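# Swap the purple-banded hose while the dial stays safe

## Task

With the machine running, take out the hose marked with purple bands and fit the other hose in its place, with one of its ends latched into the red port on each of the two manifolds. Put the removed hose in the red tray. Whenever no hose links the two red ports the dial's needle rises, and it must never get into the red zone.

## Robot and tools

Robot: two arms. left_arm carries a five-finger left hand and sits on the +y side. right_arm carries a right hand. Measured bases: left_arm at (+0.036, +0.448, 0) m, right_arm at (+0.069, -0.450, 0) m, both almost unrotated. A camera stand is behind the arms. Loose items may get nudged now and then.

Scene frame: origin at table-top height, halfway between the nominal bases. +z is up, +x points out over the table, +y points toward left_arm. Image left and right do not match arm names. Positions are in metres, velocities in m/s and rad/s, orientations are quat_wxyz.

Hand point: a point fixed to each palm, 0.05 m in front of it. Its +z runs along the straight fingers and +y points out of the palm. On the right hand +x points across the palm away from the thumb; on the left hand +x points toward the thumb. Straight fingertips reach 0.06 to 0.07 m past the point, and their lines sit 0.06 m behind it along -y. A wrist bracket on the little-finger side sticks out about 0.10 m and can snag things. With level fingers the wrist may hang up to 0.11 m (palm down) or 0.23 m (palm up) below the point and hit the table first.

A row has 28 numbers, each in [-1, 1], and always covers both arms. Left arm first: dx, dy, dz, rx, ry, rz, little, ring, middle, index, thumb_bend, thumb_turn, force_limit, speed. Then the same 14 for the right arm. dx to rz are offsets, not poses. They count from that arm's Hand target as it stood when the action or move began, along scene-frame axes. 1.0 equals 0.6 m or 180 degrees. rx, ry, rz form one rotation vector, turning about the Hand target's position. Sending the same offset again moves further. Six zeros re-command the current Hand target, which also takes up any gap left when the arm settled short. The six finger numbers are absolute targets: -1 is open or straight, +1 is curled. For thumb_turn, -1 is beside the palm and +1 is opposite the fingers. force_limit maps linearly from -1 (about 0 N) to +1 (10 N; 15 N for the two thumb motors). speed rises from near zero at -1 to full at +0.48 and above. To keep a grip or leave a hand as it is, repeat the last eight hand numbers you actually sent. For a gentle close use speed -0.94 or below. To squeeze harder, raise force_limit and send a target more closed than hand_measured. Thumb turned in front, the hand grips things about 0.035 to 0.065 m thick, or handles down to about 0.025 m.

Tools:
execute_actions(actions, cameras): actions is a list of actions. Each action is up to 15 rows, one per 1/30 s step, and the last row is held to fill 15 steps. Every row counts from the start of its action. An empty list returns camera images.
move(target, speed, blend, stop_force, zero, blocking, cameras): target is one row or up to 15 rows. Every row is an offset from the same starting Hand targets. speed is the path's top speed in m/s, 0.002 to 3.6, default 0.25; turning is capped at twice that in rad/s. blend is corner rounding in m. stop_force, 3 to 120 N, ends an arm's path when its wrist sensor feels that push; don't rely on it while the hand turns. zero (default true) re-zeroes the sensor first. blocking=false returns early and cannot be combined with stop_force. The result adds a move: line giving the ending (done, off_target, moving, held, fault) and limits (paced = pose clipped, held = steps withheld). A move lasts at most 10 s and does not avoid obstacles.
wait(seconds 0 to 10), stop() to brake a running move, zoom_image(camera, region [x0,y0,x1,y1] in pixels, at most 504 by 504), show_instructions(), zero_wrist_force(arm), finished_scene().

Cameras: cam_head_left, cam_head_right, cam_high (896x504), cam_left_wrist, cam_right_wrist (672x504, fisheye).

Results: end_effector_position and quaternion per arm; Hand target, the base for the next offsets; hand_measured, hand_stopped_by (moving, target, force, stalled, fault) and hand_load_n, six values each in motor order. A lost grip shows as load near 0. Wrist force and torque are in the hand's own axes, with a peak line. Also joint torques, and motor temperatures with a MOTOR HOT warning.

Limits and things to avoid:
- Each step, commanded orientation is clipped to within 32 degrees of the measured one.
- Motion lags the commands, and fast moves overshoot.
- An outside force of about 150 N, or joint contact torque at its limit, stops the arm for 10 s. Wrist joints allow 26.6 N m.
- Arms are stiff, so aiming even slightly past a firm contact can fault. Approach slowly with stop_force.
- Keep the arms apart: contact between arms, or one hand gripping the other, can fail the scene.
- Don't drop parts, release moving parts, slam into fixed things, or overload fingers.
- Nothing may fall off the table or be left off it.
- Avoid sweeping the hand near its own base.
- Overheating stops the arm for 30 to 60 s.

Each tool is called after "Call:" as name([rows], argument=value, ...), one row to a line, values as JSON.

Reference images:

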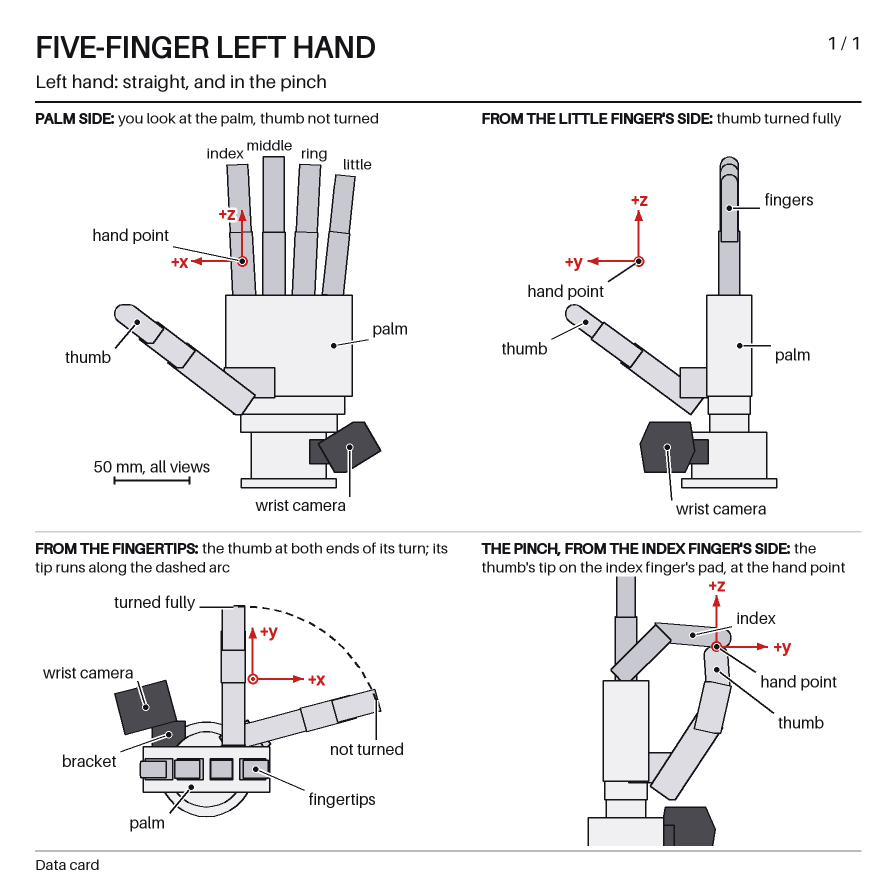

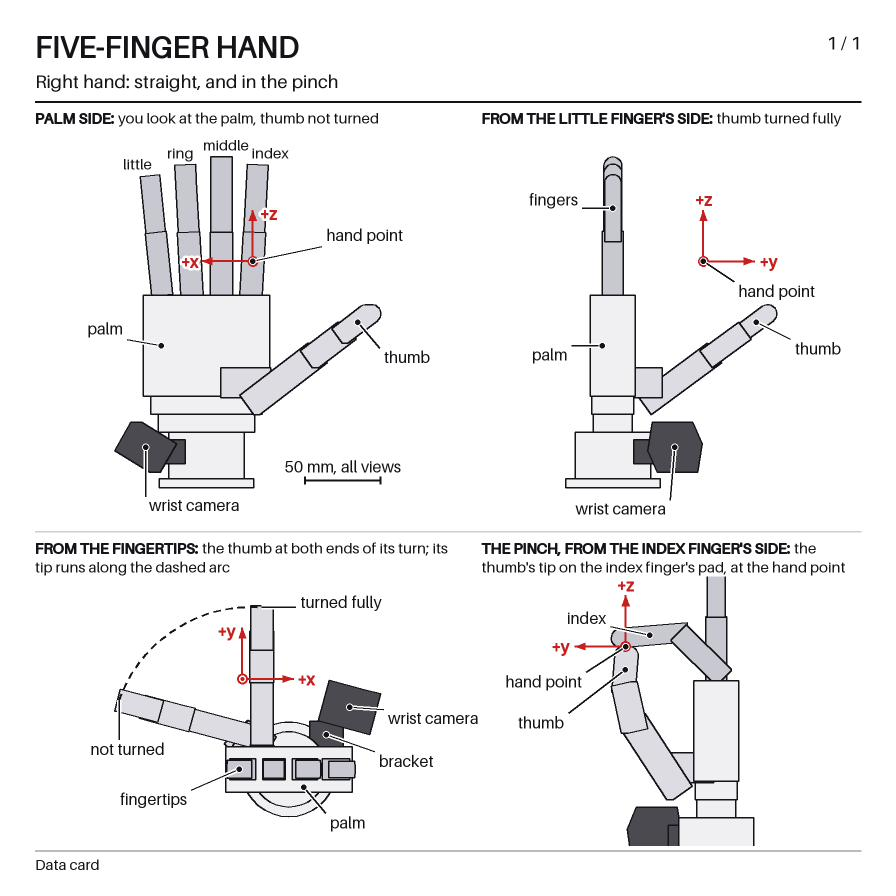

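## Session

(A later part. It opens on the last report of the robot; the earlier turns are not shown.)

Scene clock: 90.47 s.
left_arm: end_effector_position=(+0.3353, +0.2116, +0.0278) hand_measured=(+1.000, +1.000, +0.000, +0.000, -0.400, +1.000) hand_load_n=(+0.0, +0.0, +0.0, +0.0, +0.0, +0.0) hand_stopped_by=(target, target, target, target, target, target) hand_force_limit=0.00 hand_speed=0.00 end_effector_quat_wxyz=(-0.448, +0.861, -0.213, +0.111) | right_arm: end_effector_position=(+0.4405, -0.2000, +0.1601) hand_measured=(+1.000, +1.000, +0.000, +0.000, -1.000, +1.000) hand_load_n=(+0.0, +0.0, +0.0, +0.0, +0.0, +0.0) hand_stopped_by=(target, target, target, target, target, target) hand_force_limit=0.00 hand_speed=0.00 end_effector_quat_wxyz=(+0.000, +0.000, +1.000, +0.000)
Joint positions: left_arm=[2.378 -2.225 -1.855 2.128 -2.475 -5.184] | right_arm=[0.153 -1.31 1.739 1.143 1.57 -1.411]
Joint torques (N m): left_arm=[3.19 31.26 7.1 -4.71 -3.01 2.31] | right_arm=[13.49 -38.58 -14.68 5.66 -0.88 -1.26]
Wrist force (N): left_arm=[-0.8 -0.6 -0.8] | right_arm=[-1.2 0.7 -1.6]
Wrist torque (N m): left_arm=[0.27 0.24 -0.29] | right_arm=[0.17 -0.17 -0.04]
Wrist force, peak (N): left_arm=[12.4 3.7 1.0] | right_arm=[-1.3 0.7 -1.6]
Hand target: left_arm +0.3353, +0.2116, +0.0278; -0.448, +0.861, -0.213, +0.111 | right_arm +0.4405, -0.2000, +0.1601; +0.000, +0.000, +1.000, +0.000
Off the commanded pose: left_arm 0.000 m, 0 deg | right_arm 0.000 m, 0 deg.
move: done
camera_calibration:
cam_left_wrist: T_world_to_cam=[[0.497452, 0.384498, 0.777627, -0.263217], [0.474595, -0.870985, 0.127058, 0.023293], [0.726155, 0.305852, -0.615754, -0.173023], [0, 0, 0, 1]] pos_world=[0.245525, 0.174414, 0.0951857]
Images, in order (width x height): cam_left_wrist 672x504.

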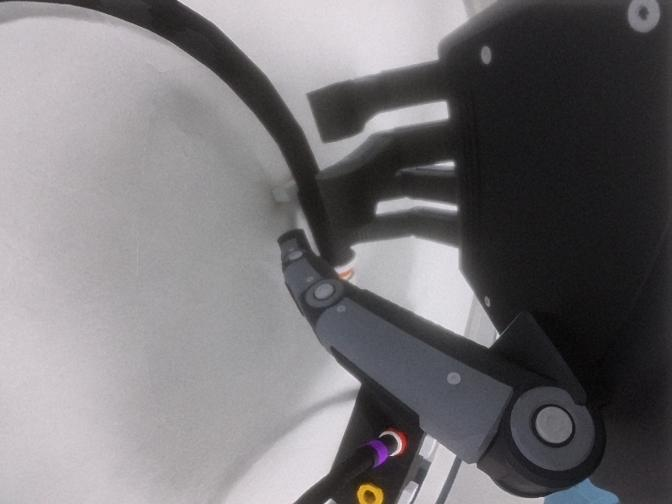

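Call:
move(target=[0,0,0,0,0,0,1,1,0.35,0.35,0.2,1,-0.4,-0.9,0,0,0,0,0,0,1,1,0,0,-1,1,0,0], cameras=["cam_left_wrist","cam_high"])

Call:
zoom_image(camera="cam_left_wrist", region=[250, 150, 450, 300])

Call:
zoom_image(camera="cam_high", region=[490, 100, 590, 210])

Scene clock: 91.63 s.
left_arm: end_effector_position=(+0.3353, +0.2116, +0.0278) hand_measured=(+1.000, +1.000, +0.100, +0.138, -0.338, +1.000) hand_load_n=(+0.0, +0.0, +3.5, +4.5, +6.0, +0.0) hand_stopped_by=(target, target, force, force, force, target) hand_force_limit=-0.40 hand_speed=-0.90 end_effector_quat_wxyz=(-0.448, +0.861, -0.213, +0.111) | right_arm: end_effector_position=(+0.4405, -0.2000, +0.1601) hand_measured=(+1.000, +1.000, +0.000, +0.000, -1.000, +1.000) hand_load_n=(+0.0, +0.0, +0.0, +0.0, +0.0, +0.0) hand_stopped_by=(target, target, target, target, target, target) hand_force_limit=0.00 hand_speed=0.00 end_effector_quat_wxyz=(+0.000, +0.000, +1.000, +0.000)
Joint positions: left_arm=[2.378 -2.225 -1.855 2.128 -2.475 -5.184] | right_arm=[0.153 -1.31 1.739 1.143 1.57 -1.411]
Joint torques (N m): left_arm=[-5.71 47.72 3.02 -0.9 -1.42 -2.66] | right_arm=[14.37 -39.33 -14.92 5.46 -0.86 -1.25]
Wrist force (N): left_arm=[-0.7 -0.7 -0.3] | right_arm=[-1.2 0.8 -1.6]
Wrist torque (N m): left_arm=[0.21 0.26 -0.29] | right_arm=[0.18 -0.17 -0.04]
Wrist force, peak (N): left_arm=[-0.7 -0.9 -0.5] | right_arm=[-1.4 0.7 -1.6]
Hand target: left_arm +0.3353, +0.2116, +0.0278; -0.448, +0.861, -0.213, +0.111 | right_arm +0.4405, -0.2000, +0.1601; +0.000, +0.000, +1.000, +0.000
Off the commanded pose: left_arm 0.000 m, 0 deg | right_arm 0.000 m, 0 deg.
move: done
camera_calibration:
cam_left_wrist: T_world_to_cam=[[0.497452, 0.384498, 0.777627, -0.263206], [0.474595, -0.870985, 0.127058, 0.0234276], [0.726155, 0.305852, -0.615754, -0.172981], [0, 0, 0, 1]] pos_world=[0.245425, 0.174514, 0.0951857]
Images, in order (width x height): cam_high 896x504, cam_left_wrist 672x504.

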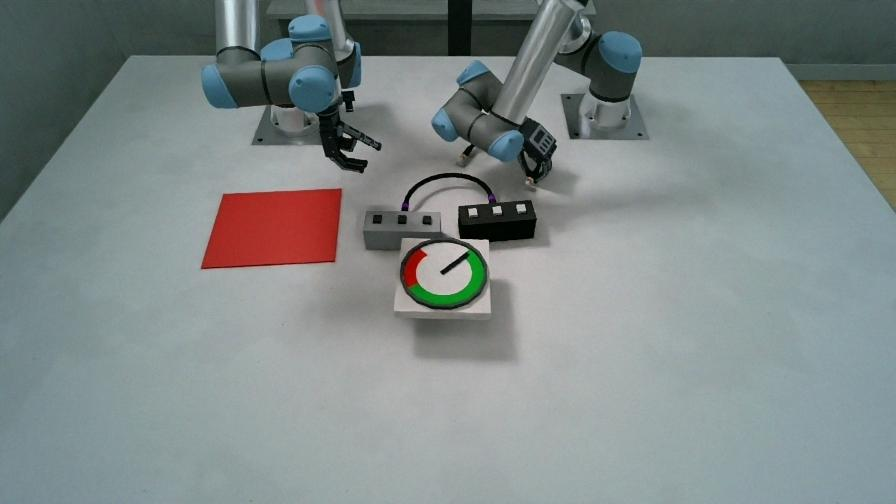

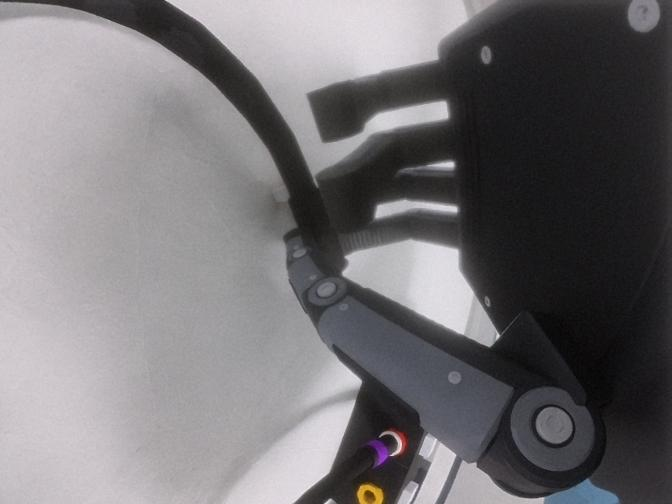

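Scaled by 2.520 from the camera's 672x504 image, which has a finer 960x720 frame.

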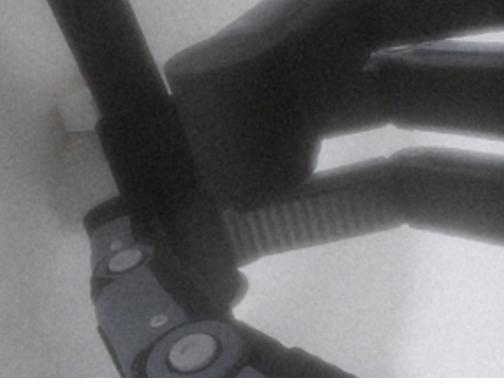

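Scaled by 4.582 from the camera's 896x504 image, which has a finer 1280x720 frame.

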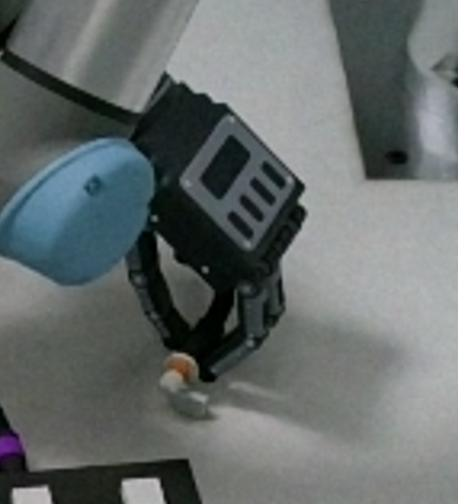

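Call:
move([
  [0,0,0.0,0,0,0,1,1,0.55,0.55,0.3,1,0.4,-0.85,0,0,0,0,0,0,1,1,0,0,-1,1,0,0],
  [0,0,0.083,0,0,0,1,1,0.55,0.55,0.3,1,0.4,-0.85,0,0,0,0,0,0,1,1,0,0,-1,1,0,0],
], speed=0.08, cameras=["cam_left_wrist","cam_high","cam_right_wrist"])

Call:
zoom_image(camera="cam_left_wrist", region=[220, 130, 470, 330])

Call:
zoom_image(camera="cam_high", region=[430, 100, 590, 230])

Scene clock: 93.43 s.
left_arm: end_effector_position=(+0.3353, +0.2116, +0.0776) hand_measured=(+1.000, +1.000, +0.112, +0.148, -0.332, +1.000) hand_load_n=(+0.0, +0.0, +6.5, +6.5, +11.0, +0.5) hand_stopped_by=(target, target, force, force, force, target) hand_force_limit=0.40 hand_speed=-0.85 end_effector_quat_wxyz=(-0.448, +0.861, -0.213, +0.111) | right_arm: end_effector_position=(+0.4405, -0.2000, +0.1601) hand_measured=(+1.000, +1.000, +0.000, +0.000, -1.000, +1.000) hand_load_n=(+0.0, +0.0, +0.0, +0.0, +0.0, +0.0) hand_stopped_by=(target, target, target, target, target, target) hand_force_limit=0.00 hand_speed=0.00 end_effector_quat_wxyz=(+0.000, +0.000, +1.000, +0.000)
Joint positions: left_arm=[2.378 -2.13 -1.841 2.02 -2.475 -5.184] | right_arm=[0.153 -1.31 1.739 1.143 1.57 -1.411]
Joint torques (N m): left_arm=[3.78 30.55 4.31 -1.53 -1.47 -2.52] | right_arm=[13.72 -38.24 -14.44 5.62 -0.85 -1.25]
Wrist force (N): left_arm=[-0.3 -0.2 -0.6] | right_arm=[-1.2 0.6 -1.6]
Wrist torque (N m): left_arm=[0.34 0.23 -0.32] | right_arm=[0.16 -0.17 -0.04]
Wrist force, peak (N): left_arm=[-0.6 -0.9 -1.1] | right_arm=[-1.1 0.9 -1.7]
Hand target: left_arm +0.3353, +0.2116, +0.0776; -0.448, +0.861, -0.213, +0.111 | right_arm +0.4405, -0.2000, +0.1601; +0.000, +0.000, +1.000, +0.000
Off the commanded pose: left_arm 0.000 m, 0 deg | right_arm 0.000 m, 0 deg.
move: done
camera_calibration:
cam_left_wrist: T_world_to_cam=[[0.497458, 0.384531, 0.777606, -0.301948], [0.474449, -0.871042, 0.127217, 0.0169891], [0.726247, 0.305649, -0.615747, -0.142347], [0, 0, 0, 1]] pos_world=[0.245525, 0.174415, 0.144985]
cam_right_wrist: T_world_to_cam=[[-0.261611, 0.963819, -0.0511065, 0.32264], [0.812565, 0.248512, 0.527239, -0.395308], [0.520863, 0.096404, -0.848179, 0.0432197], [0, 0, 0, 1]] pos_world=[0.383108, -0.216894, 0.261569]
Images, in order (width x height): cam_high 896x504, cam_left_wrist 672x504, cam_right_wrist 672x504.

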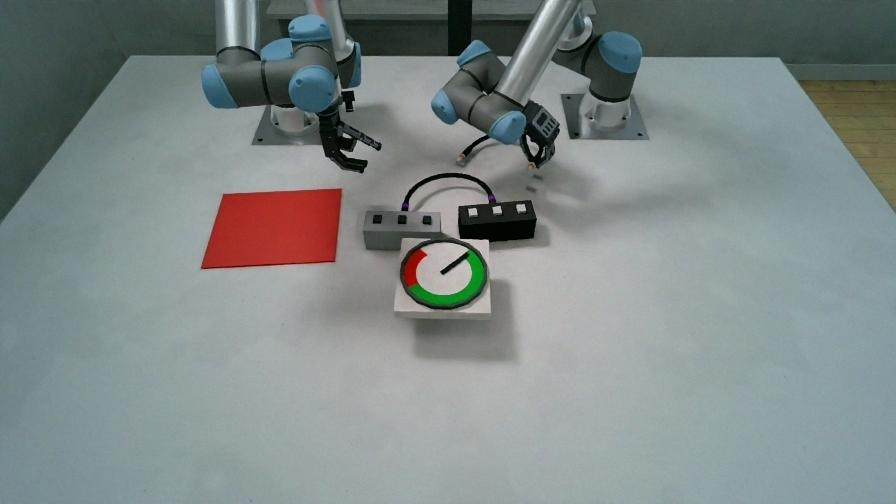

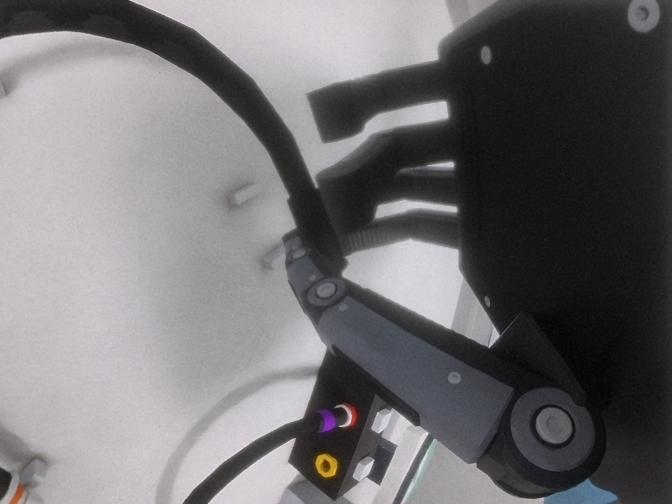

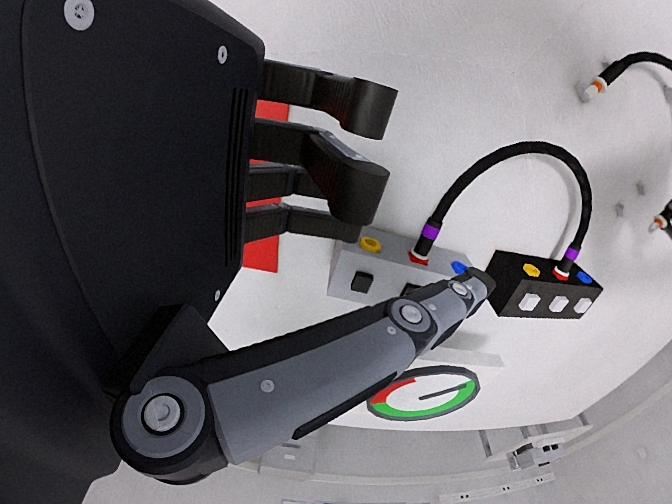

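Scaled by 2.016 from the camera's 672x504 image, which has a finer 960x720 frame.

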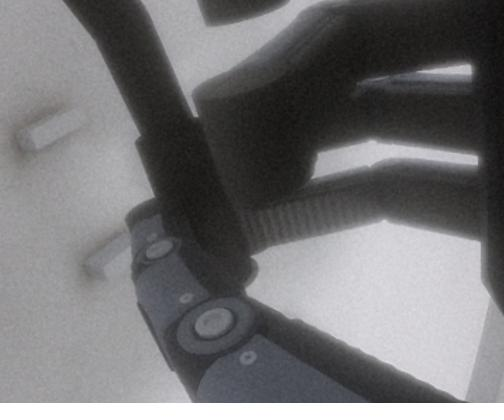

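Scaled by 3.150 from the camera's 896x504 image, which has a finer 1280x720 frame.

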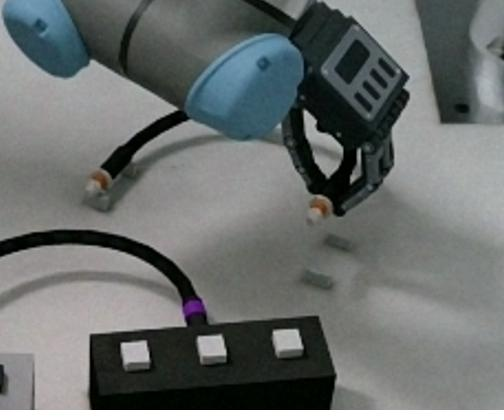

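Call:
move(target=[0,0,0.15,0,0,0,1,1,0.55,0.55,0.3,1,0.4,-0.85,0,0,0,0,0,0,1,1,0,0,-1,1,0,0], speed=0.12, cameras=["cam_left_wrist","cam_high","cam_right_wrist"])

Call:
zoom_image(camera="cam_high", region=[430, 90, 590, 220])

Call:
zoom_image(camera="cam_right_wrist", region=[500, 20, 672, 260])

Scene clock: 95.30 s.
left_arm: end_effector_position=(+0.3354, +0.2116, +0.1676) hand_measured=(+1.000, +1.000, +0.112, +0.148, -0.332, +1.000) hand_load_n=(+0.0, +0.0, +6.0, +6.0, +11.5, +0.5) hand_stopped_by=(target, target, force, force, force, target) hand_force_limit=0.40 hand_speed=-0.85 end_effector_quat_wxyz=(-0.448, +0.861, -0.213, +0.111) | right_arm: end_effector_position=(+0.4405, -0.2000, +0.1601) hand_measured=(+1.000, +1.000, +0.000, +0.000, -1.000, +1.000) hand_load_n=(+0.0, +0.0, +0.0, +0.0, +0.0, +0.0) hand_stopped_by=(target, target, target, target, target, target) hand_force_limit=0.00 hand_speed=0.00 end_effector_quat_wxyz=(+0.000, +0.000, +1.000, +0.000)
Joint positions: left_arm=[2.378 -1.986 -1.777 1.811 -2.475 -5.184] | right_arm=[0.153 -1.31 1.739 1.143 1.57 -1.411]
Joint torques (N m): left_arm=[-5.29 30.85 10.6 -3.81 -0.2 -2.96] | right_arm=[14.21 -38.74 -14.44 5.49 -0.68 -1.07]
Wrist force (N): left_arm=[-0.5 -0.3 0.0] | right_arm=[-1.0 0.8 -1.5]
Wrist torque (N m): left_arm=[0.29 0.28 -0.24] | right_arm=[0.18 -0.20 -0.03]
Wrist force, peak (N): left_arm=[-0.4 -1.6 -0.7] | right_arm=[-1.3 0.8 -1.6]
Hand target: left_arm +0.3353, +0.2116, +0.1676; -0.448, +0.861, -0.213, +0.111 | right_arm +0.4405, -0.2000, +0.1601; +0.000, +0.000, +1.000, +0.000
Off the commanded pose: left_arm 0.000 m, 0 deg | right_arm 0.000 m, 0 deg.
move: done
camera_calibration:
cam_left_wrist: T_world_to_cam=[[0.49727, 0.384683, 0.777651, -0.371961], [0.474612, -0.870936, 0.127337, 0.00553875], [0.726269, 0.305762, -0.615665, -0.0870049], [0, 0, 0, 1]] pos_world=[0.245525, 0.174514, 0.234985]
cam_right_wrist: T_world_to_cam=[[-0.261611, 0.963819, -0.0511065, 0.32264], [0.812565, 0.248512, 0.527239, -0.395308], [0.520863, 0.096404, -0.848179, 0.0432197], [0, 0, 0, 1]] pos_world=[0.383108, -0.216894, 0.261569]
Images, in order (width x height): cam_high 896x504, cam_left_wrist 672x504, cam_right_wrist 672x504.

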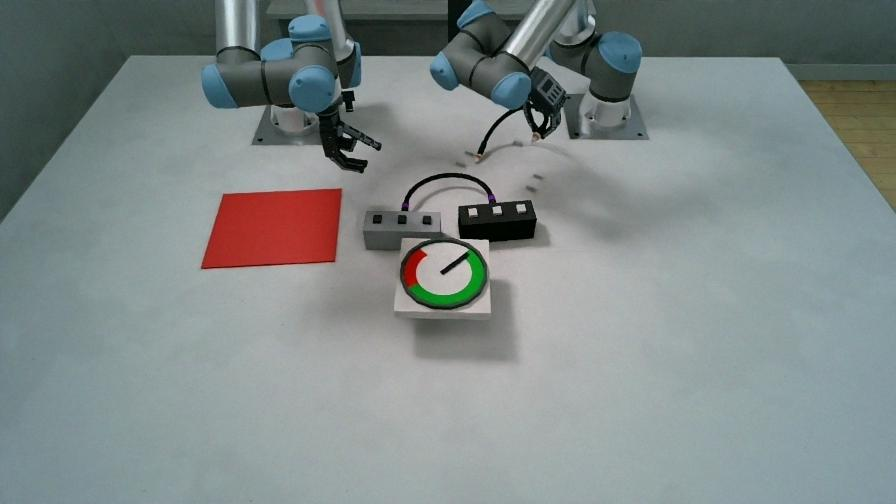

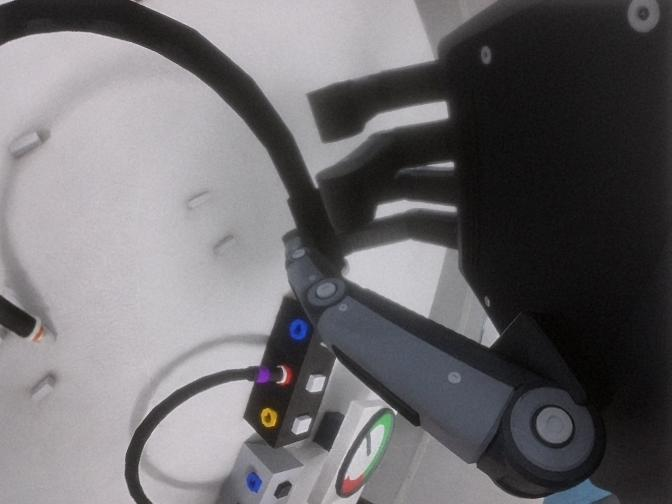

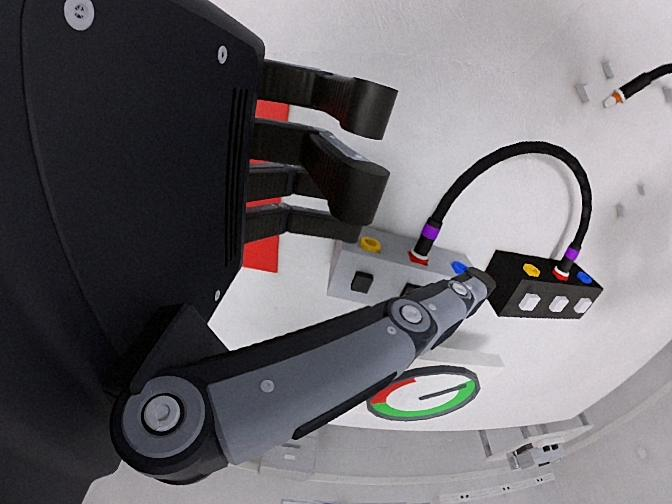

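Scaled by 3.150 from the camera's 896x504 image, which has a finer 1280x720 frame.

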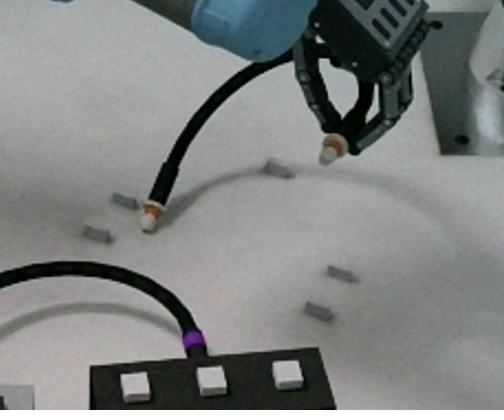

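Scaled by 2.100 from the camera's 672x504 image, which has a finer 960x720 frame.

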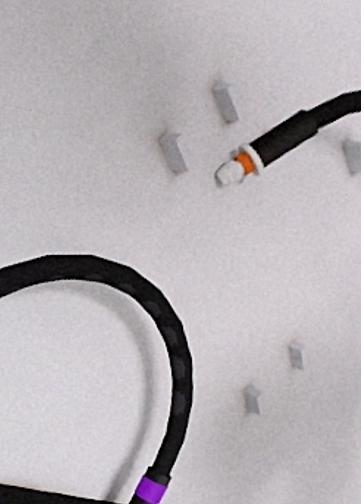

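Call:
move([
  [0,0,0.12,0,0,0,1,1,0.55,0.55,0.3,1,0.4,-0.85,0,0,0,0,0,0,1,1,0,0,-1,1,0,0],
  [0.0412,0.114,0.0873,-0.3046,0.0573,0.1776,1,1,0.55,0.55,0.3,1,0.4,-0.85,0,0,0,0,0,0,1,1,0,0,-1,1,0,0],
], speed=0.2, blend=0.01, cameras=["cam_left_wrist","cam_high","cam_right_wrist","cam_head_left","cam_head_right"])

Call:
zoom_image(camera="cam_high", region=[430, 60, 610, 220])

Scene clock: 101.03 s.
left_arm: end_effector_position=(+0.3600, +0.2800, +0.2200) hand_measured=(+1.000, +1.000, +0.112, +0.148, -0.332, +1.000) hand_load_n=(+0.0, +0.0, +6.0, +6.0, +11.5, +0.5) hand_stopped_by=(target, target, force, force, force, target) hand_force_limit=0.40 hand_speed=-0.85 end_effector_quat_wxyz=(+0.000, +0.998, +0.060, -0.001) | right_arm: end_effector_position=(+0.4405, -0.2000, +0.1601) hand_measured=(+1.000, +1.000, +0.000, +0.000, -1.000, +1.000) hand_load_n=(+0.0, +0.5, +0.0, +0.0, +0.0, +0.0) hand_stopped_by=(target, target, target, target, target, target) hand_force_limit=0.00 hand_speed=0.00 end_effector_quat_wxyz=(+0.000, +0.000, +1.000, +0.000)
Joint positions: left_arm=[3.224 -1.579 -1.867 1.873 -1.571 -4.756] | right_arm=[0.153 -1.31 1.739 1.143 1.57 -1.411]
Joint torques (N m): left_arm=[6.71 8.13 22.94 -1.29 1.25 -2.55] | right_arm=[14.51 -38.22 -14.61 5.49 -0.63 -1.15]
Wrist force (N): left_arm=[0.4 0.7 -1.2] | right_arm=[-1.2 0.6 -1.6]
Wrist torque (N m): left_arm=[0.30 0.17 0.04] | right_arm=[0.15 -0.17 -0.05]
Wrist force, peak (N): left_arm=[-0.2 -1.6 -1.3] | right_arm=[-1.3 0.8 -1.6]
Hand target: left_arm +0.3600, +0.2800, +0.2200; +0.000, +0.998, +0.060, -0.001 | right_arm +0.4405, -0.2000, +0.1601; +0.000, +0.000, +1.000, +0.000
Off the commanded pose: left_arm 0.000 m, 0 deg | right_arm 0.000 m, 0 deg.
move: done
camera_calibration:
cam_left_wrist: T_world_to_cam=[[0.144399, 0.989251, -0.0230666, -0.317384], [0.846665, -0.111454, 0.520323, -0.386289], [0.512159, -0.0946639, -0.853658, 0.148022], [0, 0, 0, 1]] pos_world=[0.297077, 0.284932, 0.320034]
cam_right_wrist: T_world_to_cam=[[-0.261611, 0.963819, -0.0511065, 0.32264], [0.812565, 0.248512, 0.527239, -0.395308], [0.520863, 0.096404, -0.848179, 0.0432197], [0, 0, 0, 1]] pos_world=[0.383108, -0.216894, 0.261569]

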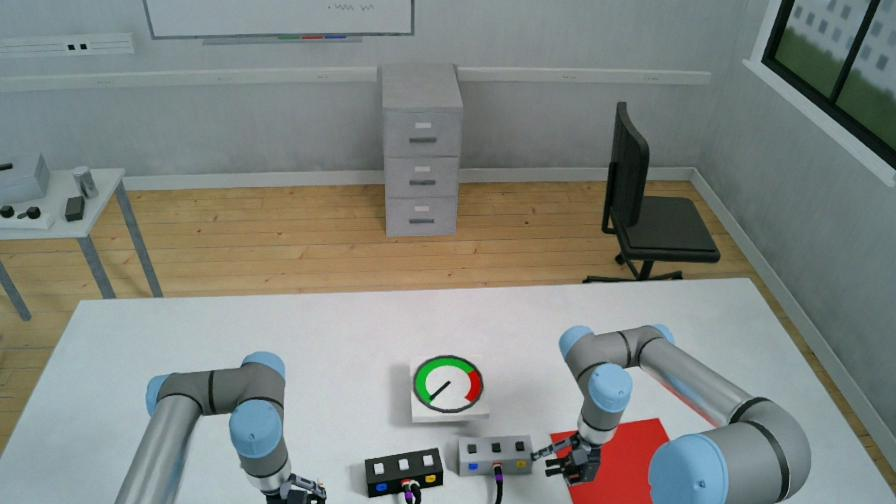

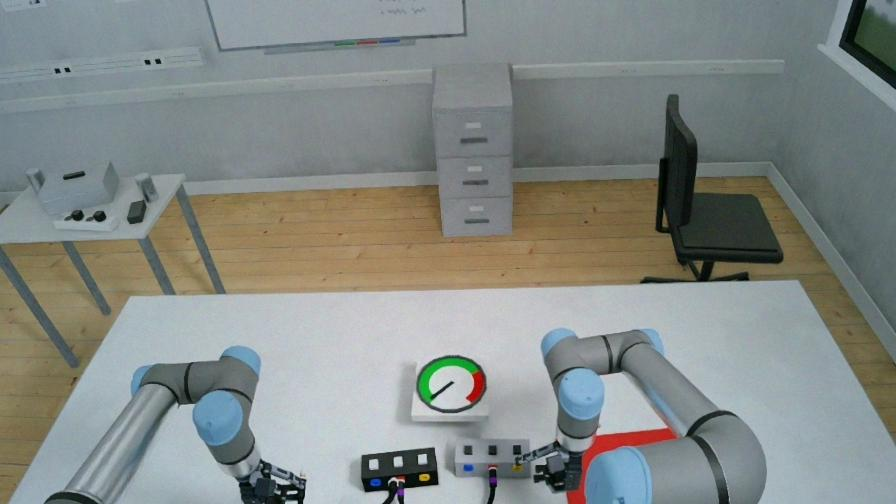

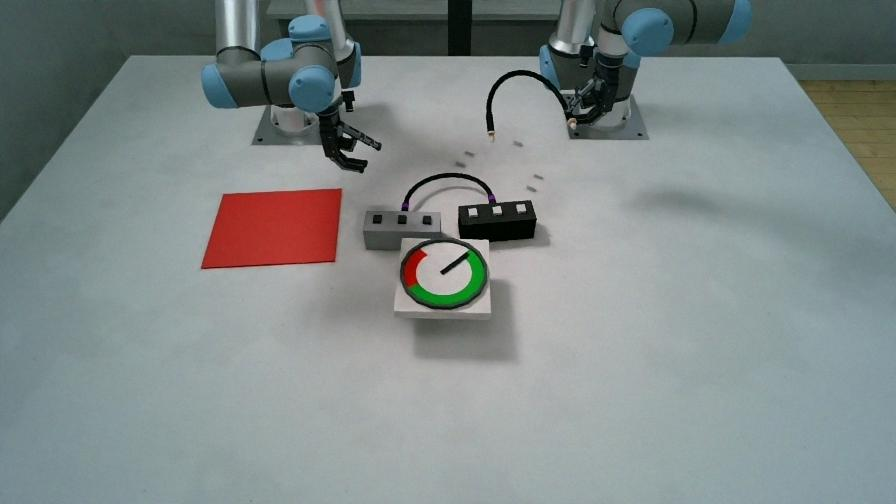

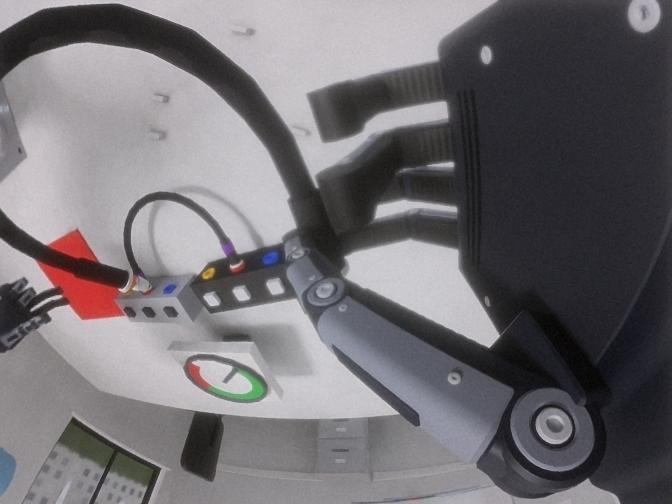

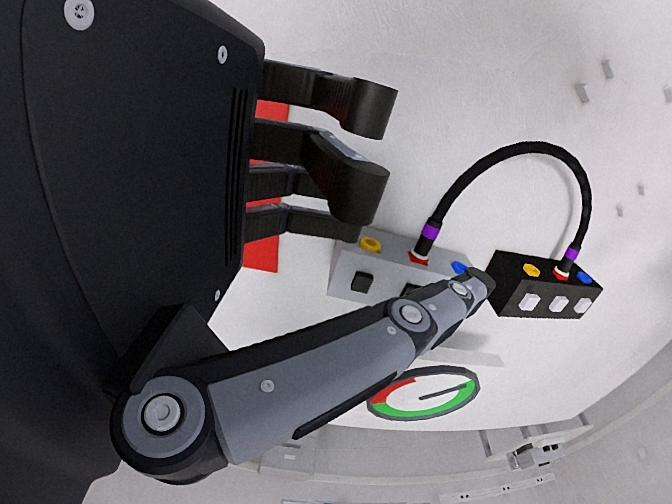

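Scaled by 2.800 from the camera's 896x504 image, which has a finer 1280x720 frame.

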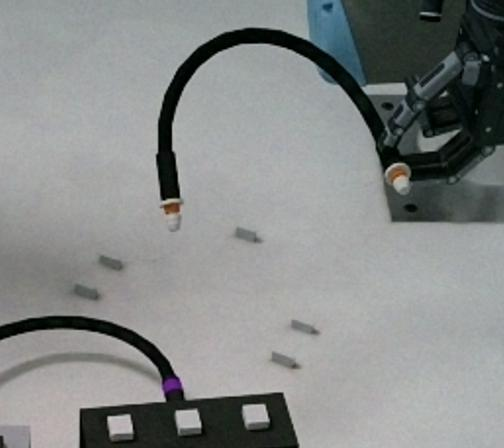

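Call:
execute_actions(actions=[], cameras=["cam_high","cam_head_left","cam_head_right","cam_left_wrist","cam_right_wrist"])

Scene clock: 103.07 s.
left_arm: end_effector_position=(+0.3600, +0.2800, +0.2200) hand_measured=(+1.000, +1.000, +0.112, +0.148, -0.332, +1.000) hand_load_n=(+0.0, +0.0, +6.0, +5.5, +11.5, +0.5) hand_stopped_by=(target, target, force, force, force, target) hand_force_limit=0.40 hand_speed=-0.85 end_effector_quat_wxyz=(+0.000, +0.998, +0.060, -0.001) | right_arm: end_effector_position=(+0.4405, -0.2000, +0.1601) hand_measured=(+1.000, +1.000, +0.000, +0.000, -1.000, +1.000) hand_load_n=(+0.0, +0.0, +0.0, +0.0, +0.0, +0.0) hand_stopped_by=(target, target, target, target, target, target) hand_force_limit=0.00 hand_speed=0.00 end_effector_quat_wxyz=(+0.000, +0.000, +1.000, +0.000)
Joint positions: left_arm=[3.224 -1.579 -1.867 1.873 -1.571 -4.756] | right_arm=[0.153 -1.31 1.739 1.143 1.57 -1.411]
Joint velocities: within noise
Joint torques (N m): left_arm=[7.26 9.32 24.63 -4.51 1.47 -2.3] | right_arm=[14.3 -37.15 -14.21 5.38 -0.66 -1.1]
Motor temperatures (°C): left_arm=[38 28 43 32 35 45] | right_arm=[29 39 36 40 39 42]
Wrist force (N): left_arm=[0.4 0.8 -1.3] | right_arm=[-1.1 0.7 -1.3]
Wrist torque (N m): left_arm=[0.33 0.17 0.02] | right_arm=[0.16 -0.20 -0.03]
Wrist force, peak (N): left_arm=[0.6 0.8 -1.6] | right_arm=[-1.3 0.8 -1.6]
Hand target: left_arm +0.3600, +0.2800, +0.2200; +0.000, +0.998, +0.060, -0.001 | right_arm +0.4405, -0.2000, +0.1601; +0.000, +0.000, +1.000, +0.000
Off the commanded pose: left_arm 0.000 m, 0 deg | right_arm 0.000 m, 0 deg.
camera_calibration:
cam_left_wrist: T_world_to_cam=[[0.144189, 0.989275, -0.0233254, -0.31726], [0.84675, -0.11115, 0.520249, -0.386464], [0.512077, -0.0947653, -0.853696, 0.148037], [0, 0, 0, 1]] pos_world=[0.297178, 0.284931, 0.320036]
cam_right_wrist: T_world_to_cam=[[-0.261611, 0.963819, -0.0511065, 0.32264], [0.812565, 0.248512, 0.527239, -0.395308], [0.520863, 0.096404, -0.848179, 0.0432197], [0, 0, 0, 1]] pos_world=[0.383108, -0.216894, 0.261569]

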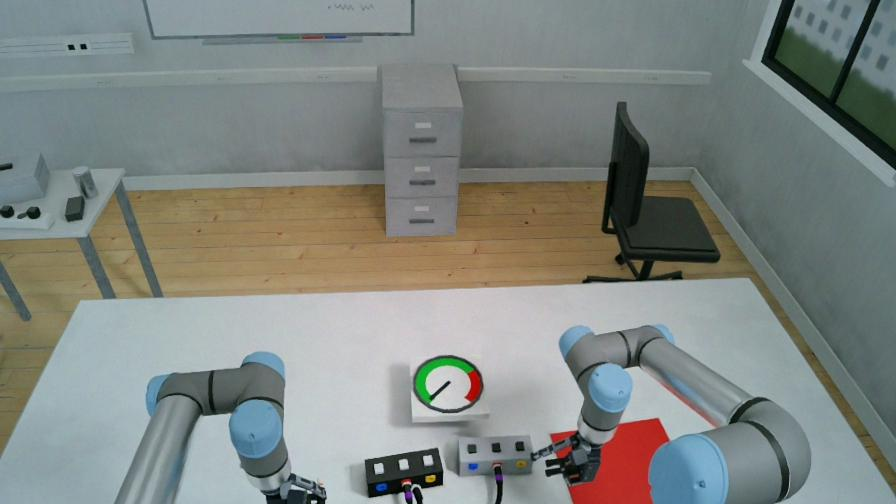

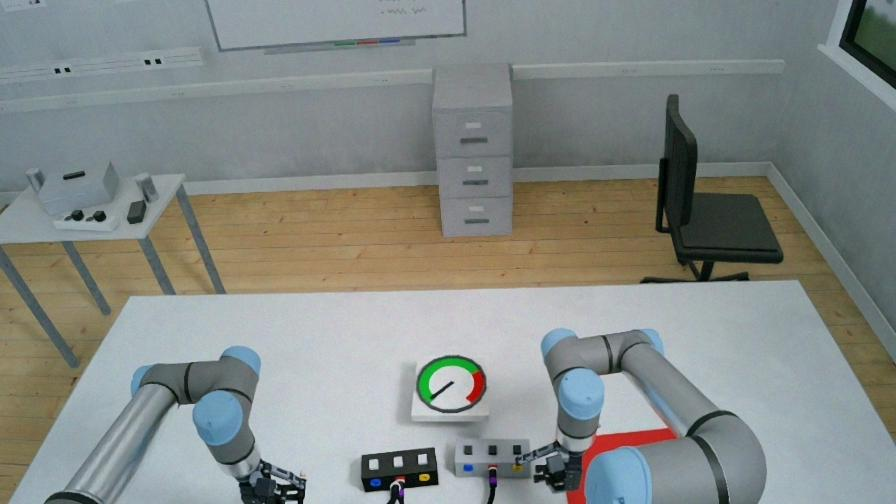

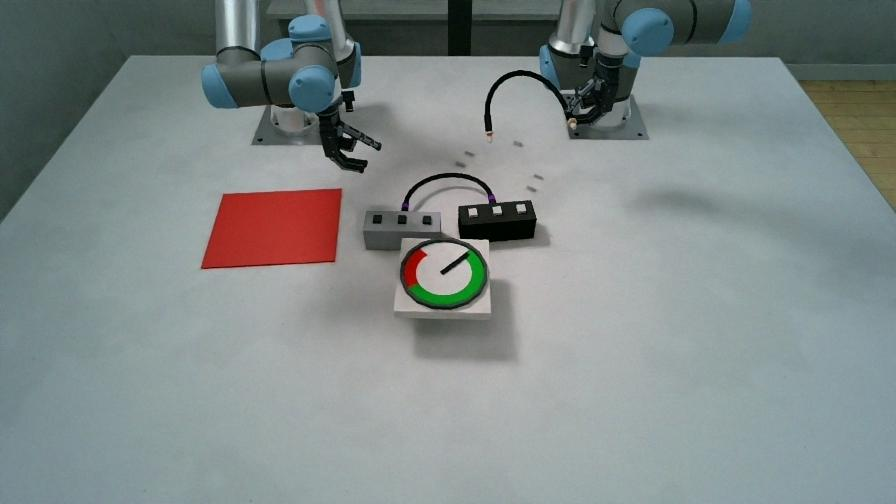

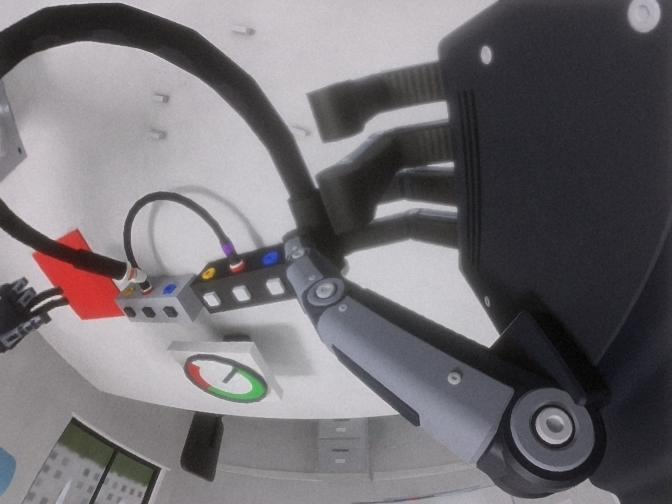

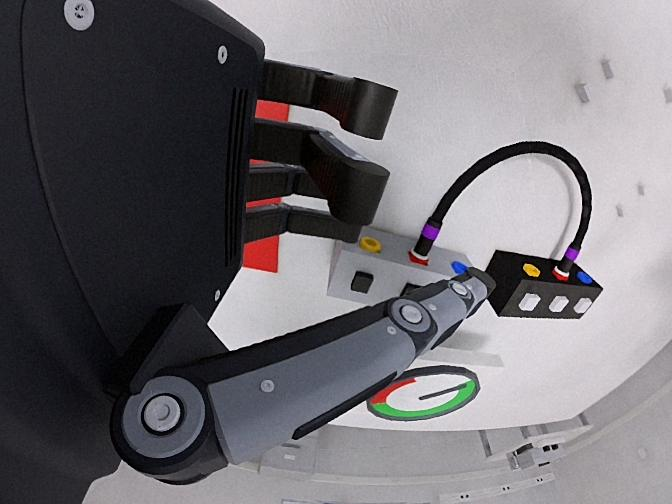

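Call:
move([
  [0.0333,0.2,0.05,0,0,0,1,1,0.55,0.55,0.3,1,0.4,-0.85,0.12,0.3,0.08,0,0,-0.3,1,1,1,-1,-1,1,0,0.3],
  [0.0333,0.2,0.05,0,0,0,1,1,0.55,0.55,0.3,1,0.4,-0.85,0.2065,0.5217,0.03,0,0,-0.5,1,1,1,-1,-1,1,0,0.3],
], speed=0.4, blend=0.03, cameras=["cam_high","cam_head_right","cam_right_wrist"])

Scene clock: 111.83 s.
left_arm: end_effector_position=(+0.3800, +0.4000, +0.2500) hand_measured=(+1.000, +1.000, +0.112, +0.148, -0.332, +1.000) hand_load_n=(+0.0, +0.0, +6.0, +6.0, +12.0, +0.0) hand_stopped_by=(target, target, force, force, force, target) hand_force_limit=0.40 hand_speed=-0.85 end_effector_quat_wxyz=(+0.000, +0.998, +0.060, -0.001) | right_arm: end_effector_position=(+0.5633, +0.1118, +0.1777) hand_measured=(+1.000, +1.000, +1.000, -1.000, -1.000, +1.000) hand_load_n=(+0.0, +0.0, +0.5, +0.0, +0.0, +0.0) hand_stopped_by=(target, target, target, target, target, target) hand_force_limit=0.00 hand_speed=0.30 end_effector_quat_wxyz=(-0.007, +0.685, +0.723, +0.095)
Joint positions: left_arm=[3.623 -1.557 -1.809 1.793 -1.571 -4.356] | right_arm=[0.739 -0.362 0.035 1.708 1.545 0.694]
Joint torques (N m): left_arm=[7.57 29.42 10.99 -0.44 1.58 3] | right_arm=[-13.48 -50.74 -11.49 -0.42 1.47 0.73]
Wrist force (N): left_arm=[1.0 0.4 -1.4] | right_arm=[-1.3 0.4 -1.5]
Wrist torque (N m): left_arm=[0.28 0.06 0.10] | right_arm=[0.13 -0.10 0.07]
Wrist force, peak (N): left_arm=[0.9 -0.5 -1.9] | right_arm=[-1.3 0.7 -2.1]
Hand target: left_arm +0.3800, +0.4000, +0.2500; +0.000, +0.998, +0.060, -0.001 | right_arm +0.5644, +0.1130, +0.1781; +0.000, +0.707, +0.707, +0.000
Off the commanded pose: left_arm 0.000 m, 0 deg | right_arm 0.002 m, 11 deg.
elbow stopped short (right arm): the move would have taken joint 3 (elbow) straighter than the controller allows.
move: off_target (right_arm)
camera_calibration:
cam_right_wrist: T_world_to_cam=[[0.944907, 0.30853, 0.109364, -0.579787], [0.233401, -0.869276, 0.435756, -0.114345], [0.229512, -0.386223, -0.893396, 0.19012], [0, 0, 0, 1]] pos_world=[0.530898, 0.152914, 0.283087]
Images, in order (width x height): cam_head_right 896x504, cam_high 896x504, cam_right_wrist 672x504.

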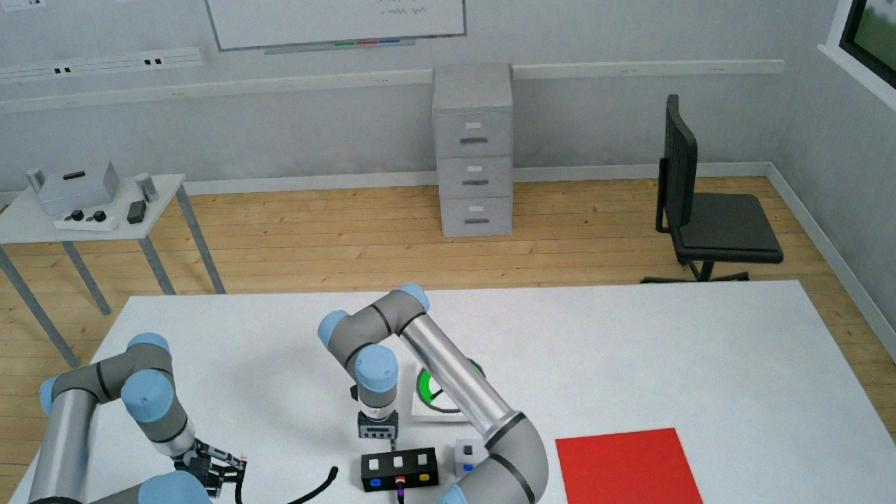

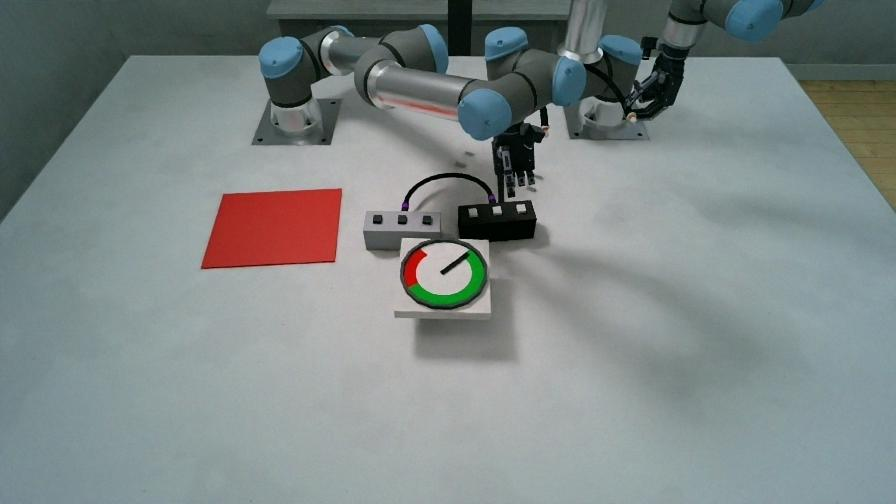

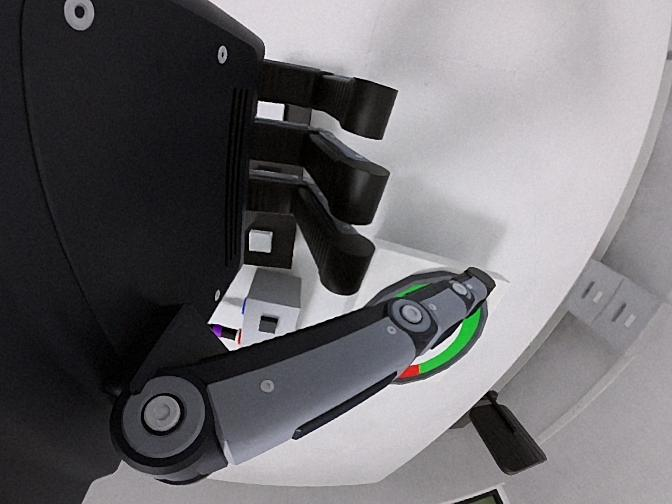

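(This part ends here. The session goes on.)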